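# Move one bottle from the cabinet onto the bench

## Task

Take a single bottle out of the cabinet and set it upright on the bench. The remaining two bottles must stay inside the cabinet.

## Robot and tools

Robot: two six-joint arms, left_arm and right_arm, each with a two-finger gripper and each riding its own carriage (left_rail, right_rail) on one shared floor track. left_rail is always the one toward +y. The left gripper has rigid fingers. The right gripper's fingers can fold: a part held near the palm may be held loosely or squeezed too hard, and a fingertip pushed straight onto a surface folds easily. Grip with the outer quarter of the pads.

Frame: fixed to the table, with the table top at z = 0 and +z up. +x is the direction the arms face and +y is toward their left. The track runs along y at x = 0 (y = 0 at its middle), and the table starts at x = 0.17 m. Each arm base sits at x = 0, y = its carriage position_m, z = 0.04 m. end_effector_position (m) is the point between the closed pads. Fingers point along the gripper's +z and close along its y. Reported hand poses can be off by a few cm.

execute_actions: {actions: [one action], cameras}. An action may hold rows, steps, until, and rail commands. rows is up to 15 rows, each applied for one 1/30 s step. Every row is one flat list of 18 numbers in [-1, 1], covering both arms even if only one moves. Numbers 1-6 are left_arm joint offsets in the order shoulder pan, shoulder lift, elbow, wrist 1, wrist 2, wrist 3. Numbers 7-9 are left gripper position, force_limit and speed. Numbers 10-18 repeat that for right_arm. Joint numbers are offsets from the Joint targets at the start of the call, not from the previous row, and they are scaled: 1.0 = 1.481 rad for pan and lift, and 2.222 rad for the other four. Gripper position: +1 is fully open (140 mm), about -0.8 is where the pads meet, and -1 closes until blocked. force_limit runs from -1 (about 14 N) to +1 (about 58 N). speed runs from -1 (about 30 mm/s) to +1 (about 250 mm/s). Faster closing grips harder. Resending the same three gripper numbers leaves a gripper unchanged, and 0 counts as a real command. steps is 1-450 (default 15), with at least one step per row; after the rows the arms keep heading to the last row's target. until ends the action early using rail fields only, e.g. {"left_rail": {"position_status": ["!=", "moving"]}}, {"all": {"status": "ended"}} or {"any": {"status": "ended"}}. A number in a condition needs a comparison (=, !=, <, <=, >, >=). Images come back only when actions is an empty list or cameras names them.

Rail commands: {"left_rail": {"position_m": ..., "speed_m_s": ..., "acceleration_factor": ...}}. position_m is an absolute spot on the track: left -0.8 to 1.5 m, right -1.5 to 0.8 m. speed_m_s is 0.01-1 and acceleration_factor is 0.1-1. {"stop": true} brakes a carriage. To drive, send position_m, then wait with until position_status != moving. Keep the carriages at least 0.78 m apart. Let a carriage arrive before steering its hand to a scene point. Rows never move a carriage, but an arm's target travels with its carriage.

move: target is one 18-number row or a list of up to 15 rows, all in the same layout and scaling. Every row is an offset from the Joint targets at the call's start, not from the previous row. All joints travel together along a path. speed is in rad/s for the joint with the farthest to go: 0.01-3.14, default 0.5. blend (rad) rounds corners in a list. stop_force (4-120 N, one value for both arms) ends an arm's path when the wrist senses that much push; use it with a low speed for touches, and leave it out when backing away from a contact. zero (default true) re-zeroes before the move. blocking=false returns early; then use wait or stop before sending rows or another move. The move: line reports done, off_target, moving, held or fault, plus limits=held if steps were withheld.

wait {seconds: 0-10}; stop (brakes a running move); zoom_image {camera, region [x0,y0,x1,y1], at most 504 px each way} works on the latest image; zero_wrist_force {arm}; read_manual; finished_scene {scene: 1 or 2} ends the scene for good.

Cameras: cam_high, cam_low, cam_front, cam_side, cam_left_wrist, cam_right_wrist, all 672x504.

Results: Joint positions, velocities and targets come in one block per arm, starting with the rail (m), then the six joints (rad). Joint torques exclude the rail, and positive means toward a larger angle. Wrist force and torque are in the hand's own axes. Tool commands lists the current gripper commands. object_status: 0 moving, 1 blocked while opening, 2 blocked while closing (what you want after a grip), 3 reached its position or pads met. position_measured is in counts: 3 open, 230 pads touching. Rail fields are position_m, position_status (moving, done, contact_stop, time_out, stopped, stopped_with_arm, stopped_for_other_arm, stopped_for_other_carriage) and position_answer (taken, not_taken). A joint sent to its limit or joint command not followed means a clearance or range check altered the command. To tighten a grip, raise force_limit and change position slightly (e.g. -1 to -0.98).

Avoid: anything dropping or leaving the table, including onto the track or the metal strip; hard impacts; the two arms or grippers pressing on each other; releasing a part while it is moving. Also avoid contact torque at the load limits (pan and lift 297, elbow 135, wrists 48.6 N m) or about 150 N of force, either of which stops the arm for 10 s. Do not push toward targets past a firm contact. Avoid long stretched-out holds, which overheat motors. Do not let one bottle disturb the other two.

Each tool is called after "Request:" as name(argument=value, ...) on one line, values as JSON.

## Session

Request:
execute_actions(actions=[])

Scene clock: 0.00 s.
left_arm: end_effector_position=(+0.3563, +1.0868, +0.5790) position_measured=3 object_status=3 end_effector_quat_wxyz=(+0.000, +0.000, +1.000, +0.000) | right_arm: end_effector_position=(+0.3563, -1.0035, +0.5790) position_measured=3 object_status=3 end_effector_quat_wxyz=(+0.000, +0.000, +1.000, +0.000)
Joint positions: left_arm=[1.008 -0.281 -2.157 1.821 -1.235 -1.571 -0.281] | right_arm=[-1.082 -0.281 -2.157 1.821 -1.235 -1.571 -0.28]
Joint velocities: within noise
Joint torques (N m): no reading
Wrist force (N): no reading
Wrist torque (N m): no reading
Wrist force, peak (N): no reading
Joint targets: left_arm=[1.008 -0.281 -2.157 1.821 -1.235 -1.571 -0.281] | right_arm=[-1.082 -0.281 -2.157 1.821 -1.235 -1.571 -0.280]
Tool commands: left_gripper/position=+1.0 left_gripper/force_limit=+1.0 left_gripper/speed=+1.0 right_gripper/position=+1.0 right_gripper/force_limit=+1.0 right_gripper/speed=+1.0
left_rail: position_m=1.008 position_status=done
right_rail: position_m=-1.082 position_status=done
camera_calibration:
cam_left_wrist: T_world_to_cam=[[0.0226617, 0.99934, 0.028393, -1.10723], [0.958394, -0.029799, 0.28389, -0.460772], [0.284549, 0.0207782, -0.958436, 0.612677], [0, 0, 0, 1]] pos_world=[0.292356, 1.08003, 0.749458]
cam_right_wrist: T_world_to_cam=[[0.0552535, 0.998452, -0.00637132, 0.997426], [0.945442, -0.0502659, 0.32189, -0.567292], [0.321072, -0.0238093, -0.946756, 0.596704], [0, 0, 0, 1]] pos_world=[0.289645, -1.01019, 0.753893]

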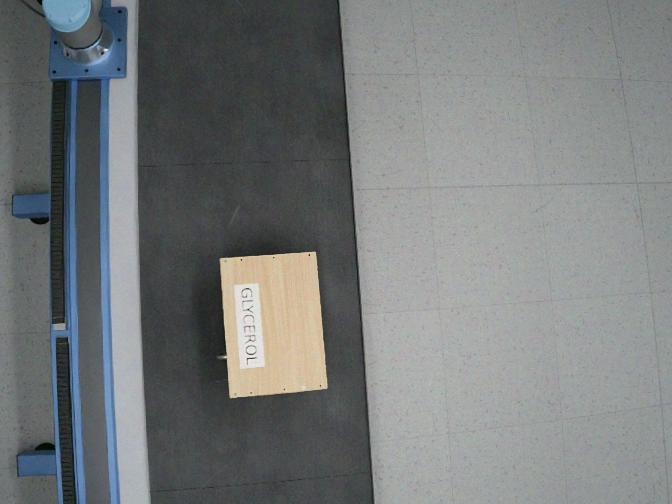

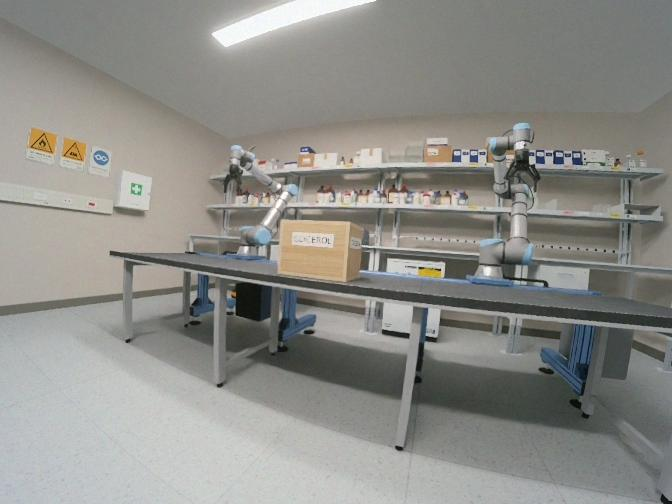

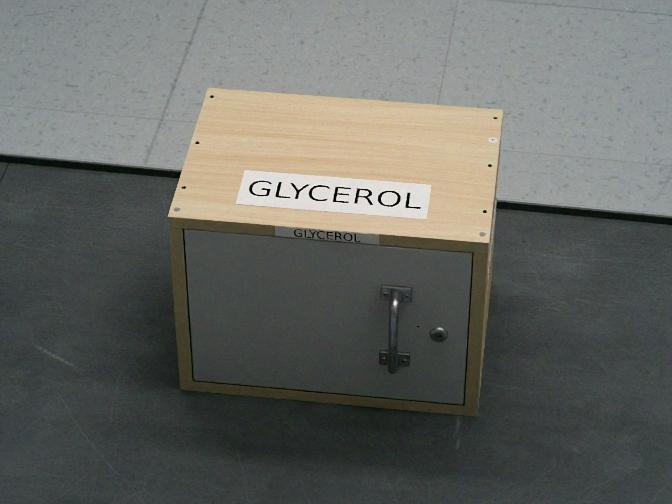

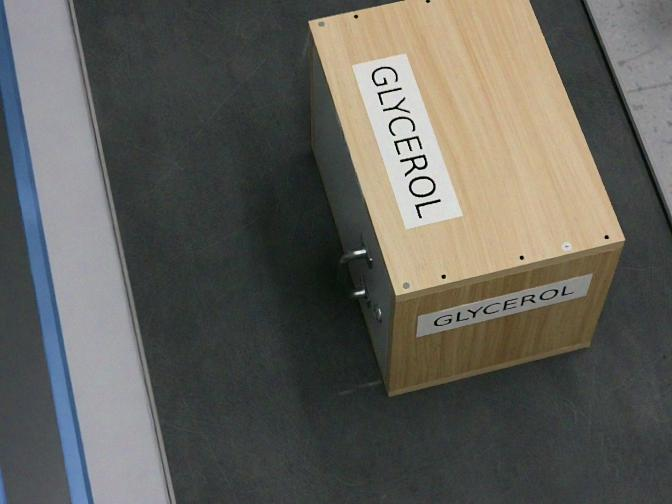

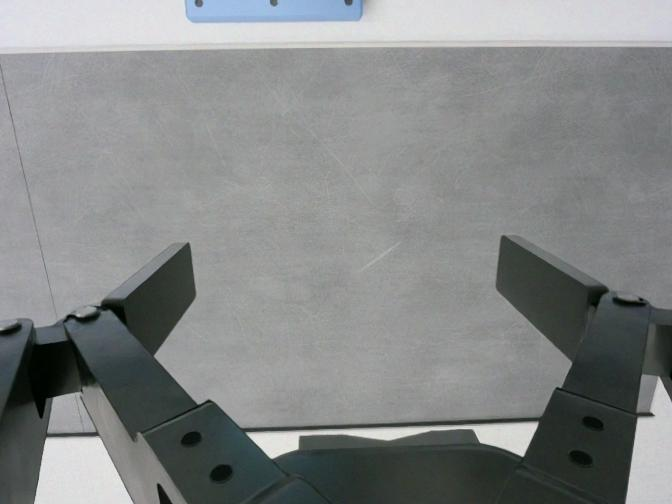

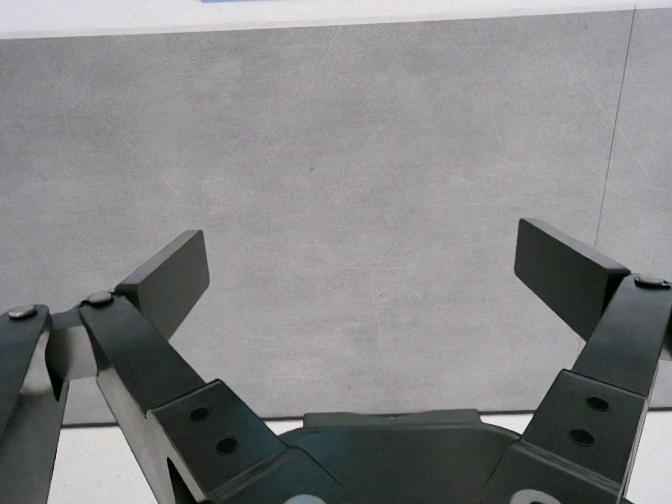

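Request:
execute_actions(actions=[{"left_rail":{"position_m":0.968},"right_rail":{"position_m":-0.743},"steps":120,"until":{"all":{"status":"ended"}}}])

Request:
move(target=[-1.0,0.6462,-0.0995,0.3758,0.617,0.1265,1,1,1,0.0275,0.188,-0.86,-0.3258,0.6618,0.063,1,1,1], speed=1.3)

Scene clock: 22.20 s.
left_arm: end_effector_position=(+0.3563, +1.0466, +0.5790) position_measured=3 object_status=3 end_effector_quat_wxyz=(+0.000, +0.000, +1.000, +0.000) | right_arm: end_effector_position=(+0.3563, -0.6644, +0.5790) position_measured=3 object_status=3 end_effector_quat_wxyz=(+0.000, +0.000, +1.000, +0.000)
Joint positions: left_arm=[0.968 -0.281 -2.157 1.821 -1.235 -1.571 -0.28] | right_arm=[-0.743 -0.281 -2.157 1.821 -1.235 -1.571 -0.281]
Joint torques (N m): left_arm=[-0.29 3.62 -46.53 -4.73 -0.14 0.37] | right_arm=[1.37 1.6 -48.3 -3.81 0.35 -0.03]
Wrist force (N): left_arm=[0.1 0.2 0.6] | right_arm=[0.0 -0.2 -0.1]
Wrist torque (N m): left_arm=[0.04 -0.03 0.00] | right_arm=[-0.06 -0.01 0.00]
Wrist force, peak (N): left_arm=[0.1 1.5 0.2] | right_arm=[-0.1 -1.8 -0.1]
Joint targets: left_arm=[0.968 -0.281 -2.157 1.821 -1.235 -1.571 -0.281] | right_arm=[-0.743 -0.281 -2.157 1.821 -1.235 -1.571 -0.280]
Tool commands: left_gripper/position=+1.0 left_gripper/force_limit=+1.0 left_gripper/speed=+1.0 right_gripper/position=+1.0 right_gripper/force_limit=+1.0 right_gripper/speed=+1.0
left_rail: position_m=0.968 position_status=done
right_rail: position_m=-0.743 position_status=done

Scene clock: 24.47 s.
left_arm: end_effector_position=(+0.3695, +0.2030, +0.4492) position_measured=3 object_status=3 end_effector_quat_wxyz=(-0.003, +0.707, +0.003, +0.707) end_effector_velocity=(-0.001, +0.000, +0.000) end_effector_angular_velocity=(+0.001, +0.000, -0.001) | right_arm: end_effector_position=(-0.3320, -0.1337, +1.4406) position_measured=3 object_status=3 end_effector_quat_wxyz=(+0.721, -0.605, +0.314, +0.123)
Joint positions: left_arm=[0.968 -1.762 -1.2 1.6 -0.4 -0.2 0.001] | right_arm=[-0.743 -0.24 -1.878 -0.09 -1.959 -0.1 -0.141]
Joint velocities: left_arm=[0.001 -0.001 0.001 -0.001 0.001 0 0.001] | right_arm=[within noise]
Joint torques (N m): left_arm=[-11.19 -57.2 -47.36 2.62 4 4.17] | right_arm=[12.13 67.22 12.62 -0.35 0.73 4.04]
Wrist force (N): left_arm=[0.2 1.8 -1.3] | right_arm=[-1.2 -1.8 2.1]
Wrist torque (N m): left_arm=[0.39 -0.57 -0.20] | right_arm=[-0.32 0.41 -0.19]
Wrist force, peak (N): left_arm=[-2.3 5.0 -6.5] | right_arm=[-4.8 3.6 1.4]
Joint targets: left_arm=[0.968 -1.762 -1.200 1.600 -0.400 -0.200 0.001] | right_arm=[-0.743 -0.240 -1.878 -0.090 -1.959 -0.100 -0.141]
left_rail: position_m=0.968 position_status=done
right_rail: position_m=-0.743 position_status=done
move: done

Request:
move(target=[0.03191,0.4819,-0.30923,-0.01197,0.02523,0,-0.08,0,-0.3,0.027,0.1877,-0.8596,-0.3258,0.6616,0.0635,1,1,1], speed=1.2, cameras=["cam_left_wrist","cam_side","cam_front","cam_high"])

Scene clock: 33.80 s.
left_arm: end_effector_position=(+0.3608, -0.1080, +0.1503) position_measured=139 object_status=3 end_effector_quat_wxyz=(+0.000, +0.707, +0.000, +0.707) | right_arm: end_effector_position=(-0.1449, -0.4666, +0.4602) position_measured=3 object_status=3 end_effector_quat_wxyz=(-0.001, +0.707, +0.000, +0.707)
Joint positions: left_arm=[0.968 -1.715 -0.486 0.913 -0.427 -0.144 0.001] | right_arm=[-0.743 -0.2 -1.6 -2 -2.683 1.37 0.001]
Joint torques (N m): left_arm=[10.53 -99.15 -47.53 -1.09 3.36 3.7] | right_arm=[11.45 57.4 31.11 -6.07 3.38 4.74]
Wrist force (N): left_arm=[0.3 1.0 -0.7] | right_arm=[2.2 -1.1 -0.1]
Wrist torque (N m): left_arm=[0.25 -0.68 -0.20] | right_arm=[-0.66 -0.14 -0.25]
Wrist force, peak (N): left_arm=[-1.4 1.9 -1.1] | right_arm=[-0.4 -6.8 2.1]
Joint targets: left_arm=[0.968 -1.715 -0.486 0.913 -0.427 -0.144 0.001] | right_arm=[-0.743 -0.200 -1.600 -2.000 -2.683 1.370 0.001]
left_rail: position_m=0.968 position_status=done
right_rail: position_m=-0.743 position_status=done
move: done
camera_calibration:
cam_left_wrist: T_world_to_cam=[[-0.0283656, -0.999319, -0.0236133, -0.0908085], [-0.283748, 0.0307008, -0.958407, 0.26245], [0.958479, -0.0204856, -0.284425, -0.123579], [0, 0, 0, 1]] pos_world=[0.190342, -0.101336, 0.214241]
Images, in order (width x height): cam_high 672x504, cam_front 672x504, cam_side 672x504, cam_left_wrist 672x504.

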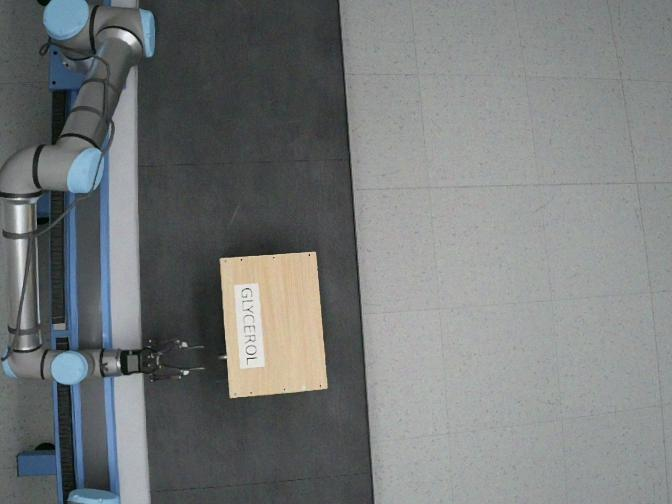

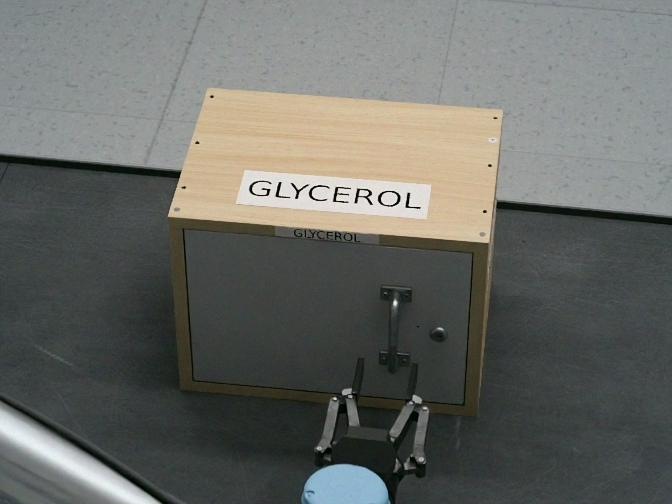

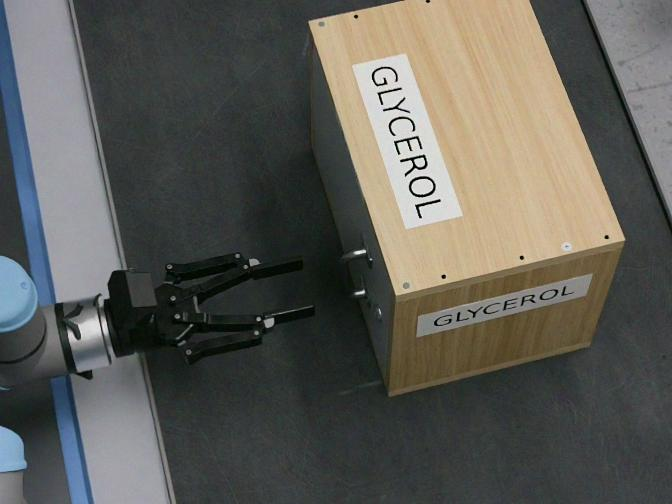

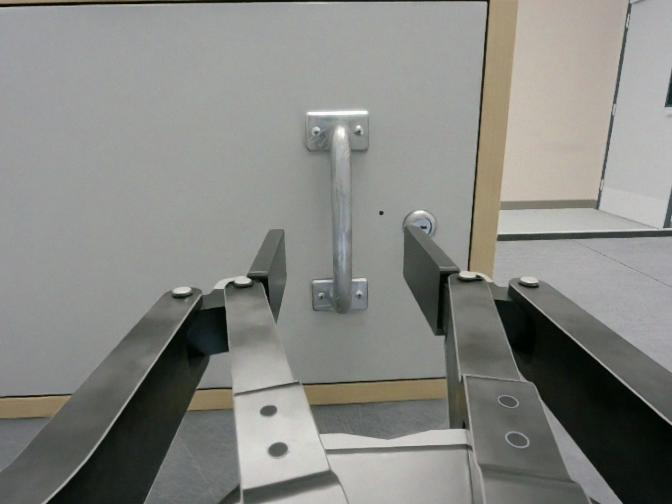

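Request:
move(target=[0.0362,0.00338,-0.00457,0.00231,0.02413,0,-0.08,0,-0.3,0,0,0,0,0,0,1,1,1], speed=0.06, stop_force=15, cameras=["cam_left_wrist","cam_side"])

Scene clock: 47.47 s.
left_arm: end_effector_position=(+0.4182, -0.1080, +0.1502) position_measured=139 object_status=3 end_effector_quat_wxyz=(+0.000, +0.707, +0.000, +0.707) | right_arm: end_effector_position=(-0.1449, -0.4666, +0.4602) position_measured=3 object_status=3 end_effector_quat_wxyz=(-0.001, +0.707, +0.000, +0.707)
Joint positions: left_arm=[0.968 -1.661 -0.481 0.903 -0.421 -0.09 0.001] | right_arm=[-0.743 -0.2 -1.6 -2 -2.683 1.37 0.001]
Joint torques (N m): left_arm=[8.52 -99.44 -47.61 2.32 3.87 3.45] | right_arm=[6.24 57.15 29.7 -6.34 3.34 4.12]
Wrist force (N): left_arm=[0.8 1.0 -0.5] | right_arm=[2.1 -1.0 -0.2]
Wrist torque (N m): left_arm=[0.25 -0.81 -0.17] | right_arm=[-0.65 -0.12 -0.25]
Wrist force, peak (N): left_arm=[0.4 1.1 -1.7] | right_arm=[2.6 -1.3 -0.1]
Joint targets: left_arm=[0.968 -1.661 -0.481 0.903 -0.421 -0.090 0.001] | right_arm=[-0.743 -0.200 -1.600 -2.000 -2.683 1.370 0.001]
left_rail: position_m=0.968 position_status=done
right_rail: position_m=-0.743 position_status=done
move: done
camera_calibration:
cam_left_wrist: T_world_to_cam=[[-0.0282701, -0.999321, -0.0236427, -0.0892003], [-0.283751, 0.0307018, -0.958406, 0.278642], [0.958481, -0.0203856, -0.284426, -0.178615], [0, 0, 0, 1]] pos_world=[0.247742, -0.101336, 0.214141]
Images, in order (width x height): cam_side 672x504, cam_left_wrist 672x504.

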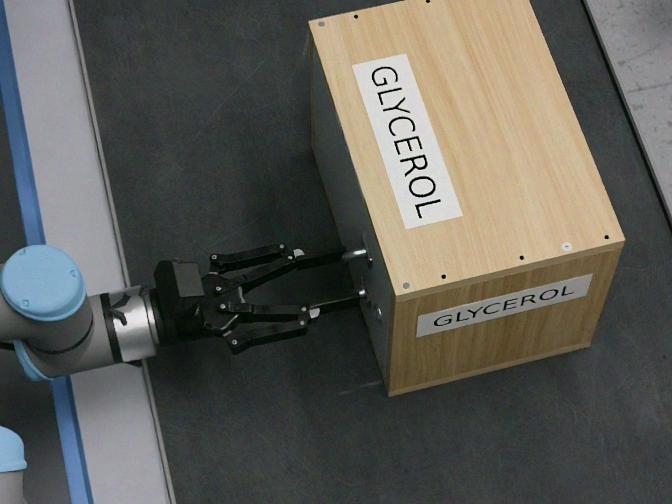

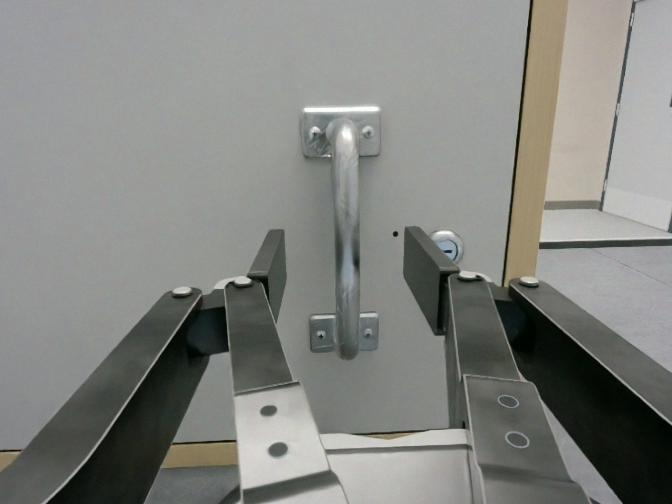

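Request:
execute_actions(actions=[{"rows":[[0.00253,0,0,0,0.00168,0,-1,0,-1,0,0,0,0,0,0,1,1,1]],"steps":80}], cameras=["cam_left_wrist"])

Scene clock: 94.83 s.
left_arm: end_effector_position=(+0.4222, -0.1077, +0.1502) position_measured=214 object_status=2 end_effector_quat_wxyz=(+0.000, +0.707, +0.000, +0.707) | right_arm: end_effector_position=(-0.1449, -0.4666, +0.4602) position_measured=3 object_status=3 end_effector_quat_wxyz=(-0.001, +0.707, +0.000, +0.707)
Joint positions: left_arm=[0.968 -1.657 -0.481 0.903 -0.421 -0.087 0.001] | right_arm=[-0.743 -0.2 -1.6 -2 -2.683 1.37 0.001]
Joint torques (N m): left_arm=[9.91 -101.58 -34.36 0.74 -4.64 3.85] | right_arm=[8.04 57.04 31.62 -6.19 3.21 4.05]
Wrist force (N): left_arm=[-1.0 12.0 -4.9] | right_arm=[2.0 -1.3 -0.3]
Wrist torque (N m): left_arm=[0.10 -0.88 -0.34] | right_arm=[-0.71 -0.08 -0.25]
Wrist force, peak (N): left_arm=[-0.9 15.9 -3.9] | right_arm=[2.6 -1.2 -0.1]
Joint targets: left_arm=[0.968 -1.657 -0.481 0.903 -0.421 -0.086 0.001] | right_arm=[-0.743 -0.200 -1.600 -2.000 -2.683 1.370 0.001]
left_rail: position_m=0.968 position_status=done
right_rail: position_m=-0.743 position_status=done
camera_calibration:
cam_left_wrist: T_world_to_cam=[[-0.0282701, -0.999321, -0.0236427, -0.0887874], [-0.283751, 0.0307018, -0.958406, 0.279768], [0.958481, -0.0203856, -0.284426, -0.182442], [0, 0, 0, 1]] pos_world=[0.251742, -0.101036, 0.214141]
Images, in order (width x height): cam_left_wrist 672x504.

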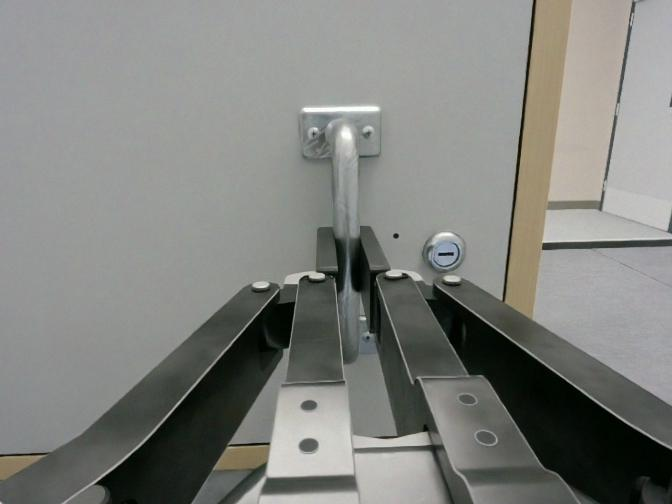

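Request:
move(target=[[-0.01983,-0.05199,0.07116,-0.03651,0.03391,0,-1,0,-1,0,0,0,0,0,0,1,1,1],[-0.0386,-0.10021,0.13677,-0.06998,0.06853,0,-1,0,-1,0,0,0,0,0,0,1,1,1],[-0.06401,-0.16691,0.2275,-0.11626,0.12229,0,-1,0,-1,0,0,0,0,0,0,1,1,1],[-0.08507,-0.22866,0.31138,-0.15897,0.17894,0,-1,0,-1,0,0,0,0,0,0,1,1,1],[-0.10142,-0.29271,0.39791,-0.20281,0.24659,0,-1,0,-1,0,0,0,0,0,0,1,1,1],[-0.10724,-0.35167,0.47748,-0.24308,0.32126,0,-1,0,-1,0,0,0,0,0,0,1,1,1],[-0.09566,-0.41023,0.55557,-0.28215,0.41538,0,-1,0,-1,0,0,0,0,0,0,1,1,1],[-0.0564,-0.45907,0.62017,-0.31419,0.52795,0,-1,0,-1,0,0,0,0,0,0,1,1,1],[0.012,-0.49106,0.66199,-0.33469,0.65209,0,-1,0,-1,0,0,0,0,0,0,1,1,1],[0.11513,-0.50668,0.68203,-0.34432,0.79937,0,-1,0,-1,0,0,0,0,0,0,1,1,1]], speed=[0.12,0.2,0.3,0.3,0.3,0.3,0.3,0.3,0.35,0.35], blend=0.03, stop_force=60, cameras=["cam_left_wrist","cam_side","cam_front","cam_high"])

Scene clock: 111.50 s.
left_arm: end_effector_position=(+0.1969, +0.2256, +0.1486) position_measured=214 object_status=2 end_effector_quat_wxyz=(+0.508, +0.491, -0.509, +0.491) | right_arm: end_effector_position=(-0.1449, -0.4666, +0.4602) position_measured=3 object_status=3 end_effector_quat_wxyz=(-0.001, +0.707, +0.000, +0.707)
Joint positions: left_arm=[0.968 -1.487 -1.231 2.418 -1.187 1.69 0.001] | right_arm=[-0.743 -0.2 -1.6 -2 -2.683 1.37 0.001]
Joint torques (N m): left_arm=[0.1 -47.21 -5.13 -1.59 9.32 3.32] | right_arm=[2.72 56.39 30.67 -6.21 2.78 3.66]
Wrist force (N): left_arm=[7.9 -15.0 5.4] | right_arm=[2.2 -1.1 -0.3]
Wrist torque (N m): left_arm=[0.16 -0.56 -0.16] | right_arm=[-0.67 -0.12 -0.25]
Wrist force, peak (N): left_arm=[22.0 14.8 0.7] | right_arm=[2.4 -1.4 -0.3]
Joint targets: left_arm=[0.968 -1.487 -1.231 2.418 -1.187 1.690 0.001] | right_arm=[-0.743 -0.200 -1.600 -2.000 -2.683 1.370 0.001]
left_rail: position_m=0.968 position_status=done
right_rail: position_m=-0.743 position_status=done
move: done
camera_calibration:
cam_left_wrist: T_world_to_cam=[[-0.997739, 0.0630781, -0.0232039, 0.188965], [0.0401631, 0.282741, -0.958355, 0.083404], [-0.0538905, -0.95712, -0.284635, 0.450496], [0, 0, 0, 1]] pos_world=[0.209466, 0.395677, 0.212542]
Images, in order (width x height): cam_high 672x504, cam_front 672x504, cam_side 672x504, cam_left_wrist 672x504.

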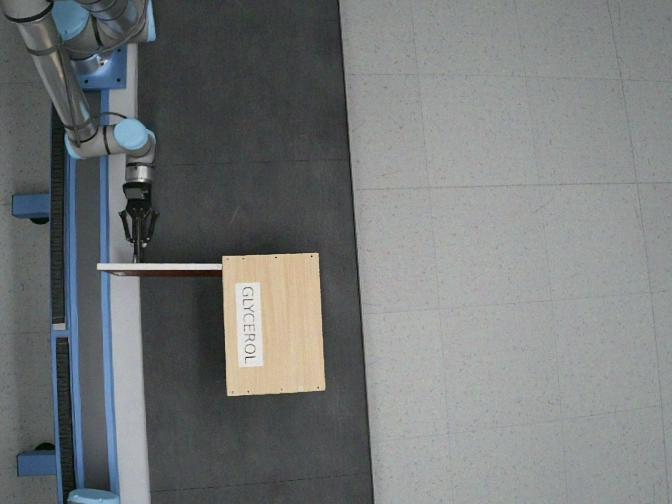

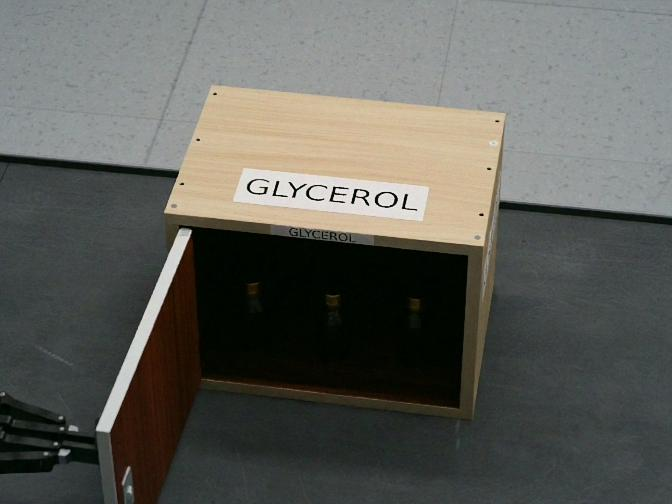

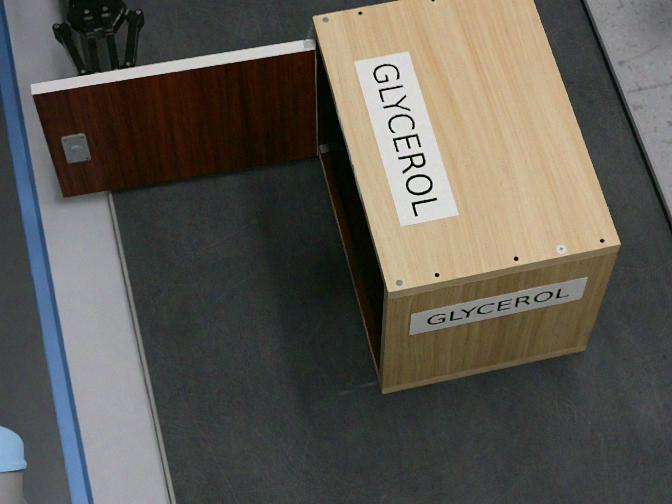

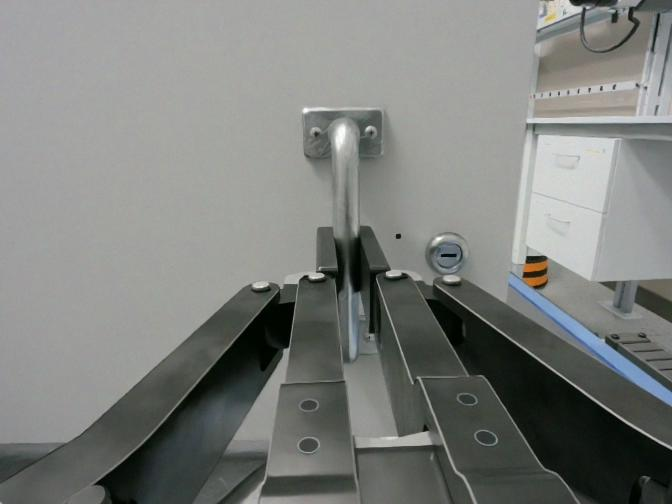

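Request:
execute_actions(actions=[{"rows":[[0,0,0,0,0,0,-0.08,0,-0.6,0,0,0,0,0,0,1,1,1]],"steps":35}])

Request:
execute_actions(actions=[{"left_rail":{"position_m":1.18,"acceleration_factor":0.6},"steps":150,"until":{"left_rail":{"position_status":["!=","moving"]}}}])

Request:
move(target=[0,0,0,0,0,0,-0.08,0,-0.6,-0.8276,-0.4228,0.06623,0.21549,-0.55125,0,0,-0.5,-0.3], speed=0.7, cameras=["cam_right_wrist","cam_front","cam_side"])

Scene clock: 130.47 s.
left_arm: end_effector_position=(+0.1969, +0.2256, +0.1486) position_measured=139 object_status=3 end_effector_quat_wxyz=(+0.508, +0.491, -0.509, +0.491) | right_arm: end_effector_position=(-0.1449, -0.4666, +0.4602) position_measured=3 object_status=3 end_effector_quat_wxyz=(-0.001, +0.707, +0.000, +0.707)
Joint positions: left_arm=[0.968 -1.487 -1.231 2.418 -1.187 1.69 0.001] | right_arm=[-0.743 -0.2 -1.6 -2 -2.683 1.37 0.001]
Joint torques (N m): left_arm=[-2.62 -48.28 -28.03 -4.53 -4.22 3.15] | right_arm=[1.36 57.48 32.13 -6.22 3.33 4.15]
Wrist force (N): left_arm=[-0.9 0.9 -1.1] | right_arm=[2.3 -0.9 -0.1]
Wrist torque (N m): left_arm=[0.32 -0.37 -0.16] | right_arm=[-0.63 -0.16 -0.24]
Wrist force, peak (N): left_arm=[8.1 -15.3 5.5] | right_arm=[2.5 -1.5 -0.3]
Joint targets: left_arm=[0.968 -1.487 -1.231 2.418 -1.187 1.690 0.001] | right_arm=[-0.743 -0.200 -1.600 -2.000 -2.683 1.370 0.001]
left_rail: position_m=0.968 position_status=done
right_rail: position_m=-0.743 position_status=done

Scene clock: 132.23 s.
left_arm: end_effector_position=(+0.1969, +0.4376, +0.1486) position_measured=139 object_status=3 end_effector_quat_wxyz=(+0.508, +0.491, -0.509, +0.491) | right_arm: end_effector_position=(-0.1449, -0.4666, +0.4602) position_measured=3 object_status=3 end_effector_quat_wxyz=(-0.001, +0.707, +0.000, +0.707)
Joint positions: left_arm=[1.18 -1.487 -1.231 2.418 -1.187 1.69 0.001] | right_arm=[-0.743 -0.2 -1.6 -2 -2.683 1.37 0.001]
Joint torques (N m): left_arm=[-4.52 -44.38 -23.88 -4.04 -1.35 3.26] | right_arm=[0.71 57.38 31.83 -6.11 2.92 3.83]
Wrist force (N): left_arm=[-0.9 0.7 -0.9] | right_arm=[2.1 -1.0 -0.2]
Wrist torque (N m): left_arm=[0.28 -0.35 -0.16] | right_arm=[-0.64 -0.11 -0.25]
Wrist force, peak (N): left_arm=[-1.2 0.8 -2.0] | right_arm=[2.4 -1.3 -0.3]
Joint targets: left_arm=[1.180 -1.487 -1.231 2.418 -1.187 1.690 0.001] | right_arm=[-0.743 -0.200 -1.600 -2.000 -2.683 1.370 0.001]
Tool commands: left_gripper/position=-0.08 left_gripper/force_limit=+0.0 left_gripper/speed=-0.6 right_gripper/position=+1.0 right_gripper/force_limit=+1.0 right_gripper/speed=+1.0
left_rail: position_m=1.180 position_status=done
right_rail: position_m=-0.743 position_status=done

Scene clock: 134.63 s.
left_arm: end_effector_position=(+0.1969, +0.4376, +0.1486) position_measured=139 object_status=3 end_effector_quat_wxyz=(+0.508, +0.491, -0.509, +0.491) | right_arm: end_effector_position=(+0.4098, -0.0135, +0.1257) position_measured=129 object_status=3 end_effector_quat_wxyz=(+0.000, +0.707, +0.000, +0.707)
Joint positions: left_arm=[1.18 -1.487 -1.231 2.418 -1.187 1.69 0.001] | right_arm=[-0.743 -1.425 -2.226 -1.853 -2.204 0.145 0.001]
Joint torques (N m): left_arm=[-8.97 -43.04 -26.25 -2.96 2.7 3.16] | right_arm=[-10.72 69.21 37.38 3.92 -3.02 3.93]
Wrist force (N): left_arm=[-0.8 0.5 -1.3] | right_arm=[2.4 -1.3 0.1]
Wrist torque (N m): left_arm=[0.24 -0.39 -0.16] | right_arm=[-0.72 -0.24 -0.24]
Wrist force, peak (N): left_arm=[-1.0 0.6 -1.3] | right_arm=[0.2 -1.9 5.3]
Joint targets: left_arm=[1.180 -1.487 -1.231 2.418 -1.187 1.690 0.001] | right_arm=[-0.743 -1.426 -2.227 -1.853 -2.204 0.145 0.001]
left_rail: position_m=1.180 position_status=done
right_rail: position_m=-0.743 position_status=done
move: done
camera_calibration:
cam_right_wrist: T_world_to_cam=[[0.00656422, -0.99843, -0.0556336, 0.0022643], [-0.321816, 0.0505658, -0.945451, 0.257902], [0.94678, 0.0241099, -0.320978, -0.160464], [0, 0, 0, 1]] pos_world=[0.234906, -0.00691151, 0.192454]
Images, in order (width x height): cam_front 672x504, cam_side 672x504, cam_right_wrist 672x504.

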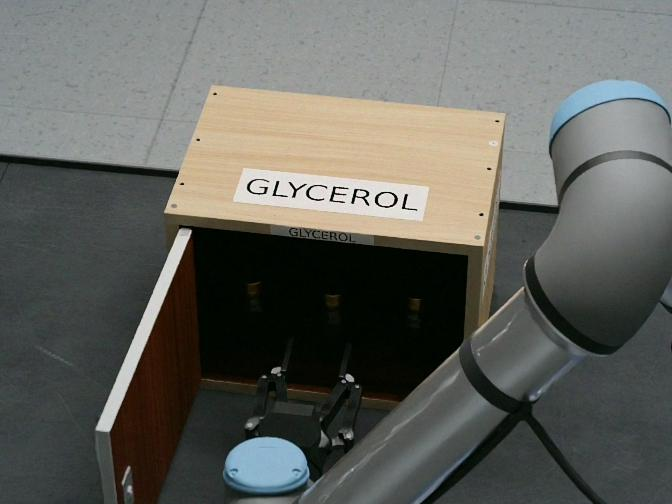

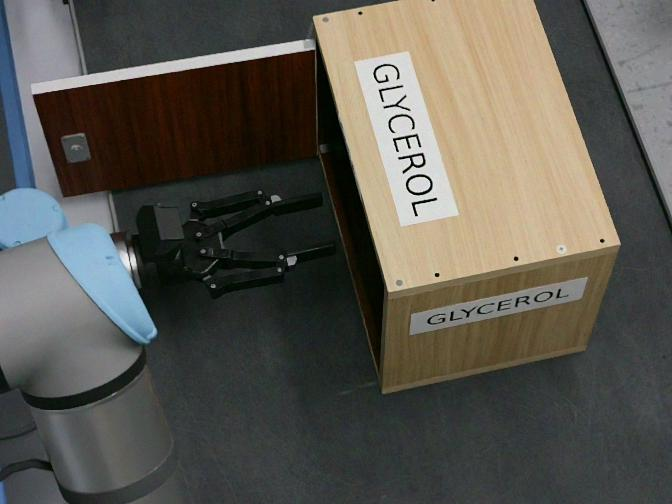

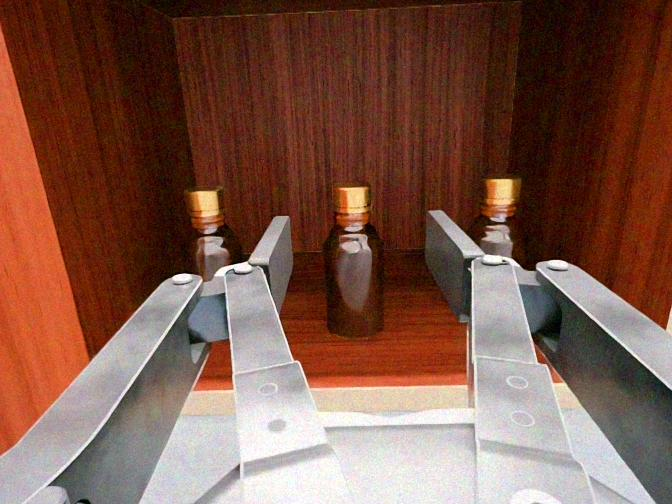

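Request:
move(target=[0,0,0,0,0,0,-0.08,0,-0.6,-0.0982,-0.01458,0.01823,-0.00836,-0.06547,0,0,-0.5,-0.3], speed=0.08, stop_force=10, cameras=["cam_right_wrist"])

Scene clock: 151.53 s.
left_arm: end_effector_position=(+0.1969, +0.4376, +0.1486) position_measured=139 object_status=3 end_effector_quat_wxyz=(+0.508, +0.491, -0.509, +0.491) | right_arm: end_effector_position=(+0.5150, -0.0122, +0.1240) position_measured=129 object_status=3 end_effector_quat_wxyz=(+0.000, +0.707, +0.000, +0.707)
Joint positions: left_arm=[1.18 -1.487 -1.231 2.418 -1.187 1.69 0.001] | right_arm=[-0.743 -1.571 -2.248 -1.812 -2.223 -0.001 0.001]
Joint torques (N m): left_arm=[-14.25 -40.65 -26.97 -1.44 2.97 3.42] | right_arm=[-10.72 72.07 36.55 -3.3 -2.37 3.85]
Wrist force (N): left_arm=[-0.6 0.8 -1.2] | right_arm=[2.3 -1.2 0.0]
Wrist torque (N m): left_arm=[0.29 -0.42 -0.16] | right_arm=[-0.69 -0.22 -0.26]
Wrist force, peak (N): left_arm=[-1.0 1.1 -1.0] | right_arm=[2.9 -1.4 -0.1]
Joint targets: left_arm=[1.180 -1.487 -1.231 2.418 -1.187 1.690 0.001] | right_arm=[-0.743 -1.571 -2.248 -1.812 -2.223 -0.001 0.001]
left_rail: position_m=1.180 position_status=done
right_rail: position_m=-0.743 position_status=done
move: done
camera_calibration:
cam_right_wrist: T_world_to_cam=[[0.00656252, -0.998412, -0.0559491, 0.00283085], [-0.321821, 0.050865, -0.945433, 0.28999], [0.946778, 0.02421, -0.320976, -0.260674], [0, 0, 0, 1]] pos_world=[0.340106, -0.00561305, 0.190654]
Images, in order (width x height): cam_right_wrist 672x504.

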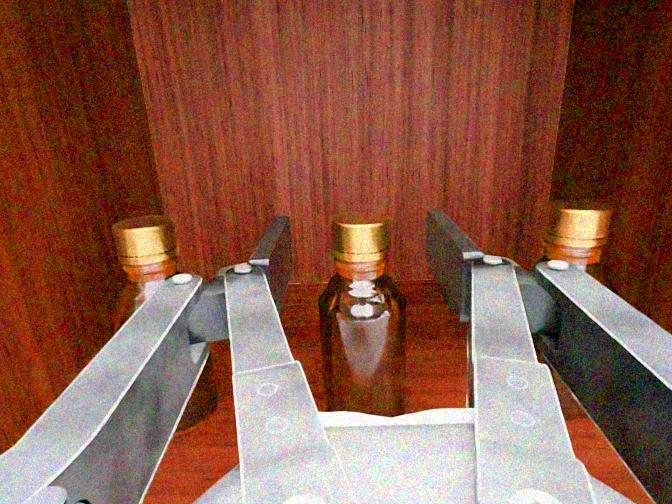

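Request:
execute_actions(actions=[{"rows":[[0,0,0,0,0,0,-0.08,0,-0.6,-0.0028,0,0,0,-0.0018,0,-1,-0.3,-1]],"steps":75}], cameras=["cam_right_wrist"])

Scene clock: 159.43 s.
left_arm: end_effector_position=(+0.1969, +0.4376, +0.1486) position_measured=139 object_status=3 end_effector_quat_wxyz=(+0.508, +0.491, -0.509, +0.491) | right_arm: end_effector_position=(+0.5180, -0.0130, +0.1240) position_measured=188 object_status=2 end_effector_quat_wxyz=(+0.000, +0.707, +0.000, +0.707)
Joint positions: left_arm=[1.18 -1.487 -1.231 2.418 -1.187 1.69 0.001] | right_arm=[-0.743 -1.575 -2.248 -1.812 -2.223 -0.005 0.001]
Joint torques (N m): left_arm=[-13.1 -39.07 -27.11 -1.37 3.24 3.09] | right_arm=[-10.45 77.59 26.16 -2.25 -2.42 4.01]
Wrist force (N): left_arm=[-0.7 0.5 -1.1] | right_arm=[2.4 -0.1 -0.2]
Wrist torque (N m): left_arm=[0.23 -0.40 -0.16] | right_arm=[-0.72 -0.23 -0.32]
Wrist force, peak (N): left_arm=[-1.1 0.9 -1.3] | right_arm=[2.3 -1.7 -1.5]
Joint targets: left_arm=[1.180 -1.487 -1.231 2.418 -1.187 1.690 0.001] | right_arm=[-0.743 -1.575 -2.248 -1.812 -2.223 -0.005 0.001]
left_rail: position_m=1.180 position_status=done
right_rail: position_m=-0.743 position_status=done
camera_calibration:
cam_right_wrist: T_world_to_cam=[[0.00634131, -0.998412, -0.0559796, 0.00209424], [-0.321812, 0.0509651, -0.945431, 0.290993], [0.946782, 0.0240102, -0.320978, -0.263497], [0, 0, 0, 1]] pos_world=[0.343106, -0.00641295, 0.190654]
Images, in order (width x height): cam_right_wrist 672x504.

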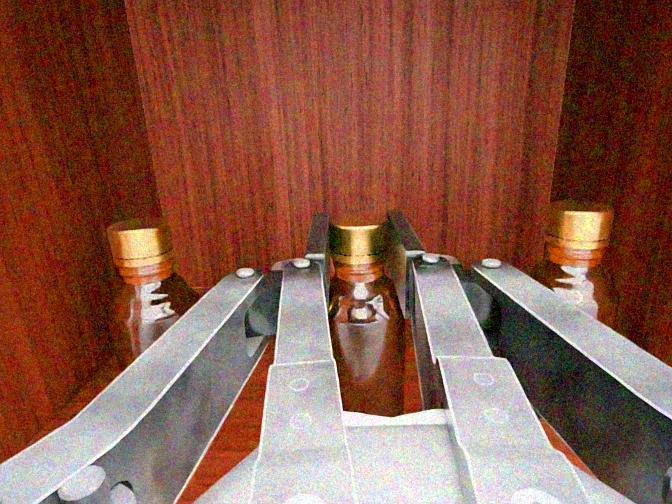

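Request:
move(target=[[0,0,0,0,0,0,-0.08,0,-0.6,0,0.02757,0.00142,-0.0198,0,0,-1,-0.3,-1],[0,0,0,0,0,0,-0.08,0,-0.6,0.17317,0.03344,-0.01255,-0.00974,0.11542,0,-1,-0.3,-1]], speed=[0.05,0.18], blend=0.005)

Request:
execute_actions(actions=[{"right_rail":{"position_m":-1.043,"acceleration_factor":0.4},"steps":200,"until":{"right_rail":{"position_status":["!=","moving"]}}}], cameras=["cam_right_wrist","cam_side"])

Scene clock: 172.90 s.
left_arm: end_effector_position=(+0.1969, +0.4376, +0.1486) position_measured=139 object_status=3 end_effector_quat_wxyz=(+0.508, +0.491, -0.509, +0.491) | right_arm: end_effector_position=(+0.3307, -0.0057, +0.1500) position_measured=188 object_status=2 end_effector_quat_wxyz=(+0.000, +0.707, +0.000, +0.707)
Joint positions: left_arm=[1.18 -1.487 -1.231 2.418 -1.187 1.69 0.001] | right_arm=[-0.743 -1.319 -2.199 -1.84 -2.244 0.252 0.001]
Joint torques (N m): left_arm=[-13.19 -38.69 -25.99 -1.75 3.4 2.75] | right_arm=[11.64 104.96 20.26 3.12 3.04 4.51]
Wrist force (N): left_arm=[-0.8 0.6 -0.9] | right_arm=[-0.2 -1.0 0.0]
Wrist torque (N m): left_arm=[0.25 -0.39 -0.17] | right_arm=[-0.63 -0.32 -0.25]
Wrist force, peak (N): left_arm=[-1.1 0.7 -1.5] | right_arm=[2.9 -0.1 -0.2]
Joint targets: left_arm=[1.180 -1.487 -1.231 2.418 -1.187 1.690 0.001] | right_arm=[-0.743 -1.319 -2.199 -1.840 -2.244 0.252 0.001]
left_rail: position_m=1.180 position_status=done
right_rail: position_m=-0.743 position_status=done
move: done

Scene clock: 175.37 s.
left_arm: end_effector_position=(+0.1969, +0.4376, +0.1486) position_measured=139 object_status=3 end_effector_quat_wxyz=(+0.508, +0.491, -0.509, +0.491) | right_arm: end_effector_position=(+0.3306, -0.3057, +0.1500) position_measured=188 object_status=2 end_effector_quat_wxyz=(+0.000, +0.707, +0.000, +0.707)
Joint positions: left_arm=[1.18 -1.487 -1.231 2.418 -1.187 1.69 0.001] | right_arm=[-1.043 -1.319 -2.199 -1.84 -2.244 0.252 0.001]
Joint torques (N m): left_arm=[-12.48 -34.61 -26.15 -1.66 3.22 2.97] | right_arm=[9.91 96.79 30.89 0.75 1.27 4.33]
Wrist force (N): left_arm=[-0.6 0.4 -1.1] | right_arm=[-0.1 -1.2 0.0]
Wrist torque (N m): left_arm=[0.22 -0.42 -0.16] | right_arm=[-0.67 -0.36 -0.25]
Wrist force, peak (N): left_arm=[-1.0 0.8 -1.3] | right_arm=[0.0 -2.4 0.2]
Joint targets: left_arm=[1.180 -1.487 -1.231 2.418 -1.187 1.690 0.001] | right_arm=[-1.043 -1.319 -2.199 -1.840 -2.244 0.252 0.001]
Tool commands: left_gripper/position=-0.08 left_gripper/force_limit=+0.0 left_gripper/speed=-0.6 right_gripper/position=-1.0 right_gripper/force_limit=-0.3 right_gripper/speed=-1.0
left_rail: position_m=1.180 position_status=done
right_rail: position_m=-1.043 position_status=done
camera_calibration:
cam_right_wrist: T_world_to_cam=[[0.00646242, -0.998415, -0.0559165, -0.287624], [-0.321906, 0.050864, -0.945404, 0.270263], [0.94675, 0.0241094, -0.321067, -0.0706088], [0, 0, 0, 1]] pos_world=[0.155707, -0.299213, 0.216754]
Images, in order (width x height): cam_side 672x504, cam_right_wrist 672x504.

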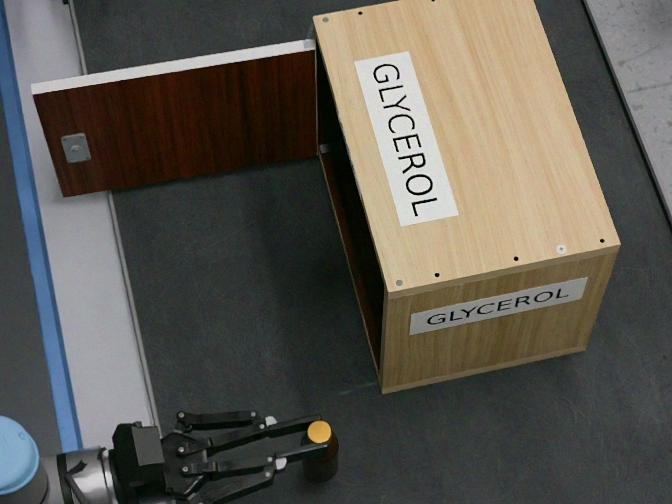

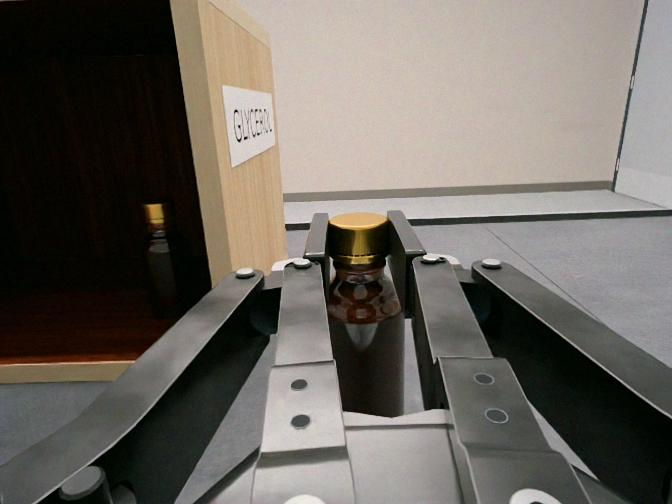

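Request:
move(target=[[0,0,0,0,0,0,-0.08,0,-0.6,0,-0.03658,-0.00153,0.02592,0,0,-1,-0.3,-1],[0,0,0,0,0,0,-0.08,0,-0.6,0,-0.04598,-0.00158,0.03222,0,0,-1,-0.3,-1]], speed=[0.07,0.01], blend=0.003, stop_force=5)

Scene clock: 182.30 s.
left_arm: end_effector_position=(+0.1969, +0.4376, +0.1486) position_measured=139 object_status=3 end_effector_quat_wxyz=(+0.508, +0.491, -0.509, +0.491) | right_arm: end_effector_position=(+0.3306, -0.3057, +0.1058) position_measured=188 object_status=2 end_effector_quat_wxyz=(+0.000, +0.707, +0.000, +0.707)
Joint positions: left_arm=[1.18 -1.487 -1.231 2.418 -1.187 1.69 0.001] | right_arm=[-1.043 -1.319 -2.259 -1.844 -2.181 0.252 0.001]
Joint torques (N m): left_arm=[-13.18 -36.51 -25.96 -1.51 3.34 2.79] | right_arm=[1.99 105.38 20.1 -4.6 -0.37 4.31]
Wrist force (N): left_arm=[-0.6 1.1 -1.0] | right_arm=[-0.6 0.4 0.1]
Wrist torque (N m): left_arm=[0.37 -0.43 -0.16] | right_arm=[-0.32 -0.20 -0.25]
Wrist force, peak (N): left_arm=[-0.8 0.9 -1.3] | right_arm=[13.3 1.9 -0.8]
Joint targets: left_arm=[1.180 -1.487 -1.231 2.418 -1.187 1.690 0.001] | right_arm=[-1.043 -1.319 -2.259 -1.844 -2.181 0.252 0.001]
left_rail: position_m=1.180 position_status=done
right_rail: position_m=-1.043 position_status=done
move: contact (right_arm); path passed 1 of 2 targets

Request:
execute_actions(actions=[{"rows":[[0,0,0,0,0,0,-0.08,0,-0.6,0,-0.0005,0,0.00034,0,0,-1,-0.3,-1],[0,0,0,0,0,0,-0.08,0,-0.6,0,-0.0005,0,0.00034,0,0,0.0,-0.3,-0.8]],"steps":40}])

Request:
move(target=[0,0,0,0,0,0,-0.08,0,-0.6,0.0977,-0.0064,0.00945,-0.0052,0.0651,0,0,-0.3,-0.8], speed=0.12, cameras=["cam_right_wrist","cam_side","cam_front"])

Scene clock: 189.67 s.
left_arm: end_effector_position=(+0.1969, +0.4376, +0.1486) position_measured=139 object_status=3 end_effector_quat_wxyz=(+0.508, +0.491, -0.509, +0.491) | right_arm: end_effector_position=(+0.3306, -0.3057, +0.1053) position_measured=129 object_status=3 end_effector_quat_wxyz=(+0.000, +0.707, +0.000, +0.707)
Joint positions: left_arm=[1.18 -1.487 -1.231 2.418 -1.187 1.69 0.001] | right_arm=[-1.043 -1.319 -2.259 -1.844 -2.18 0.252 0.001]
Joint torques (N m): left_arm=[-13.85 -38.12 -26.12 -1.73 3.09 2.65] | right_arm=[-0.79 71.52 27.15 3.62 -0.57 4.12]
Wrist force (N): left_arm=[-0.8 0.5 -1.3] | right_arm=[1.9 -0.1 0.0]
Wrist torque (N m): left_arm=[0.24 -0.39 -0.16] | right_arm=[-0.45 -0.13 -0.25]
Wrist force, peak (N): left_arm=[-0.9 0.9 -1.4] | right_arm=[2.2 0.0 0.3]
Joint targets: left_arm=[1.180 -1.487 -1.231 2.418 -1.187 1.690 0.001] | right_arm=[-1.043 -1.319 -2.259 -1.844 -2.180 0.252 0.001]
left_rail: position_m=1.180 position_status=done
right_rail: position_m=-1.043 position_status=done

Scene clock: 191.30 s.
left_arm: end_effector_position=(+0.1969, +0.4376, +0.1486) position_measured=139 object_status=3 end_effector_quat_wxyz=(+0.508, +0.491, -0.509, +0.491) | right_arm: end_effector_position=(+0.2207, -0.3057, +0.1054) position_measured=129 object_status=3 end_effector_quat_wxyz=(+0.000, +0.707, +0.000, +0.707)
Joint positions: left_arm=[1.18 -1.487 -1.231 2.418 -1.187 1.69 0.001] | right_arm=[-1.043 -1.174 -2.269 -1.823 -2.192 0.396 0.001]
Joint torques (N m): left_arm=[-13.87 -37.29 -26.01 -1.79 2.94 2.65] | right_arm=[11.71 69.68 34.16 -4.47 3.81 3.76]
Wrist force (N): left_arm=[-1.2 0.5 -1.1] | right_arm=[2.0 -0.1 0.2]
Wrist torque (N m): left_arm=[0.23 -0.30 -0.16] | right_arm=[-0.45 -0.15 -0.25]
Wrist force, peak (N): left_arm=[-1.2 0.5 -1.1] | right_arm=[2.3 0.1 0.8]
Joint targets: left_arm=[1.180 -1.487 -1.231 2.418 -1.187 1.690 0.001] | right_arm=[-1.043 -1.174 -2.269 -1.823 -2.192 0.397 0.001]
left_rail: position_m=1.180 position_status=done
right_rail: position_m=-1.043 position_status=done
move: done
camera_calibration:
cam_right_wrist: T_world_to_cam=[[0.00655697, -0.998412, -0.0559485, -0.289411], [-0.321911, 0.0508639, -0.945403, 0.192593], [0.946747, 0.0242094, -0.321066, 0.0192118], [0, 0, 0, 1]] pos_world=[0.0457068, -0.299213, 0.172054]
Images, in order (width x height): cam_front 672x504, cam_side 672x504, cam_right_wrist 672x504.

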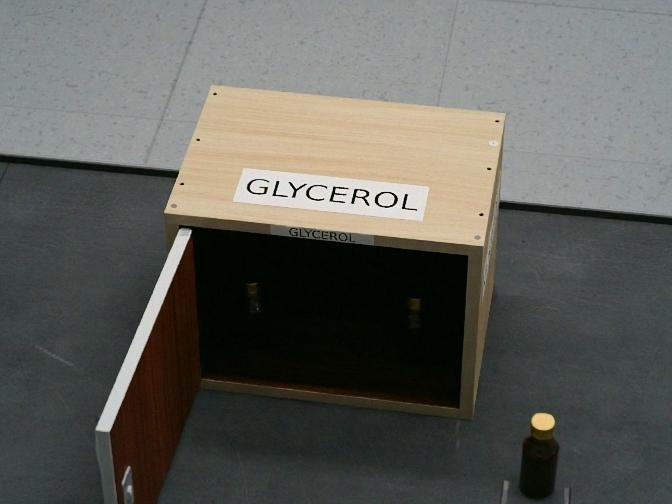

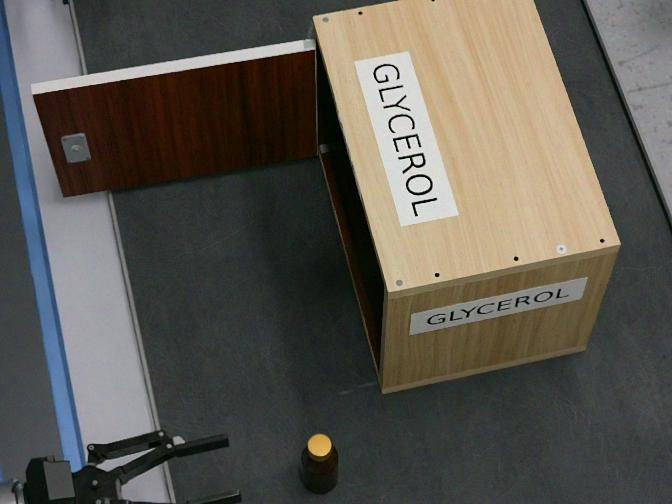

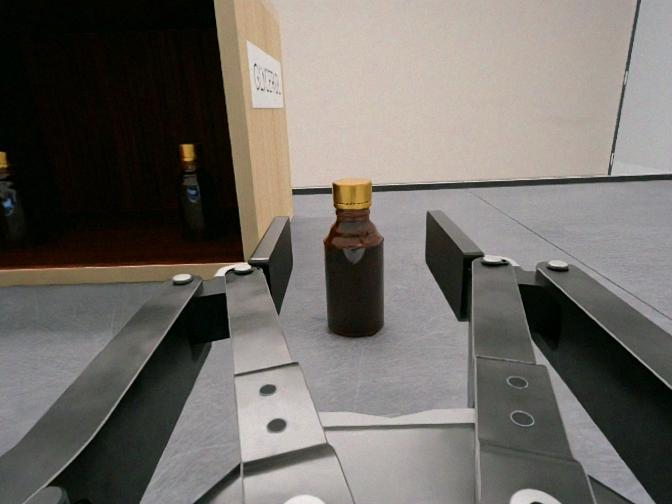

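Request:
finished_scene(scene=2)

The scene is finished: the task was done.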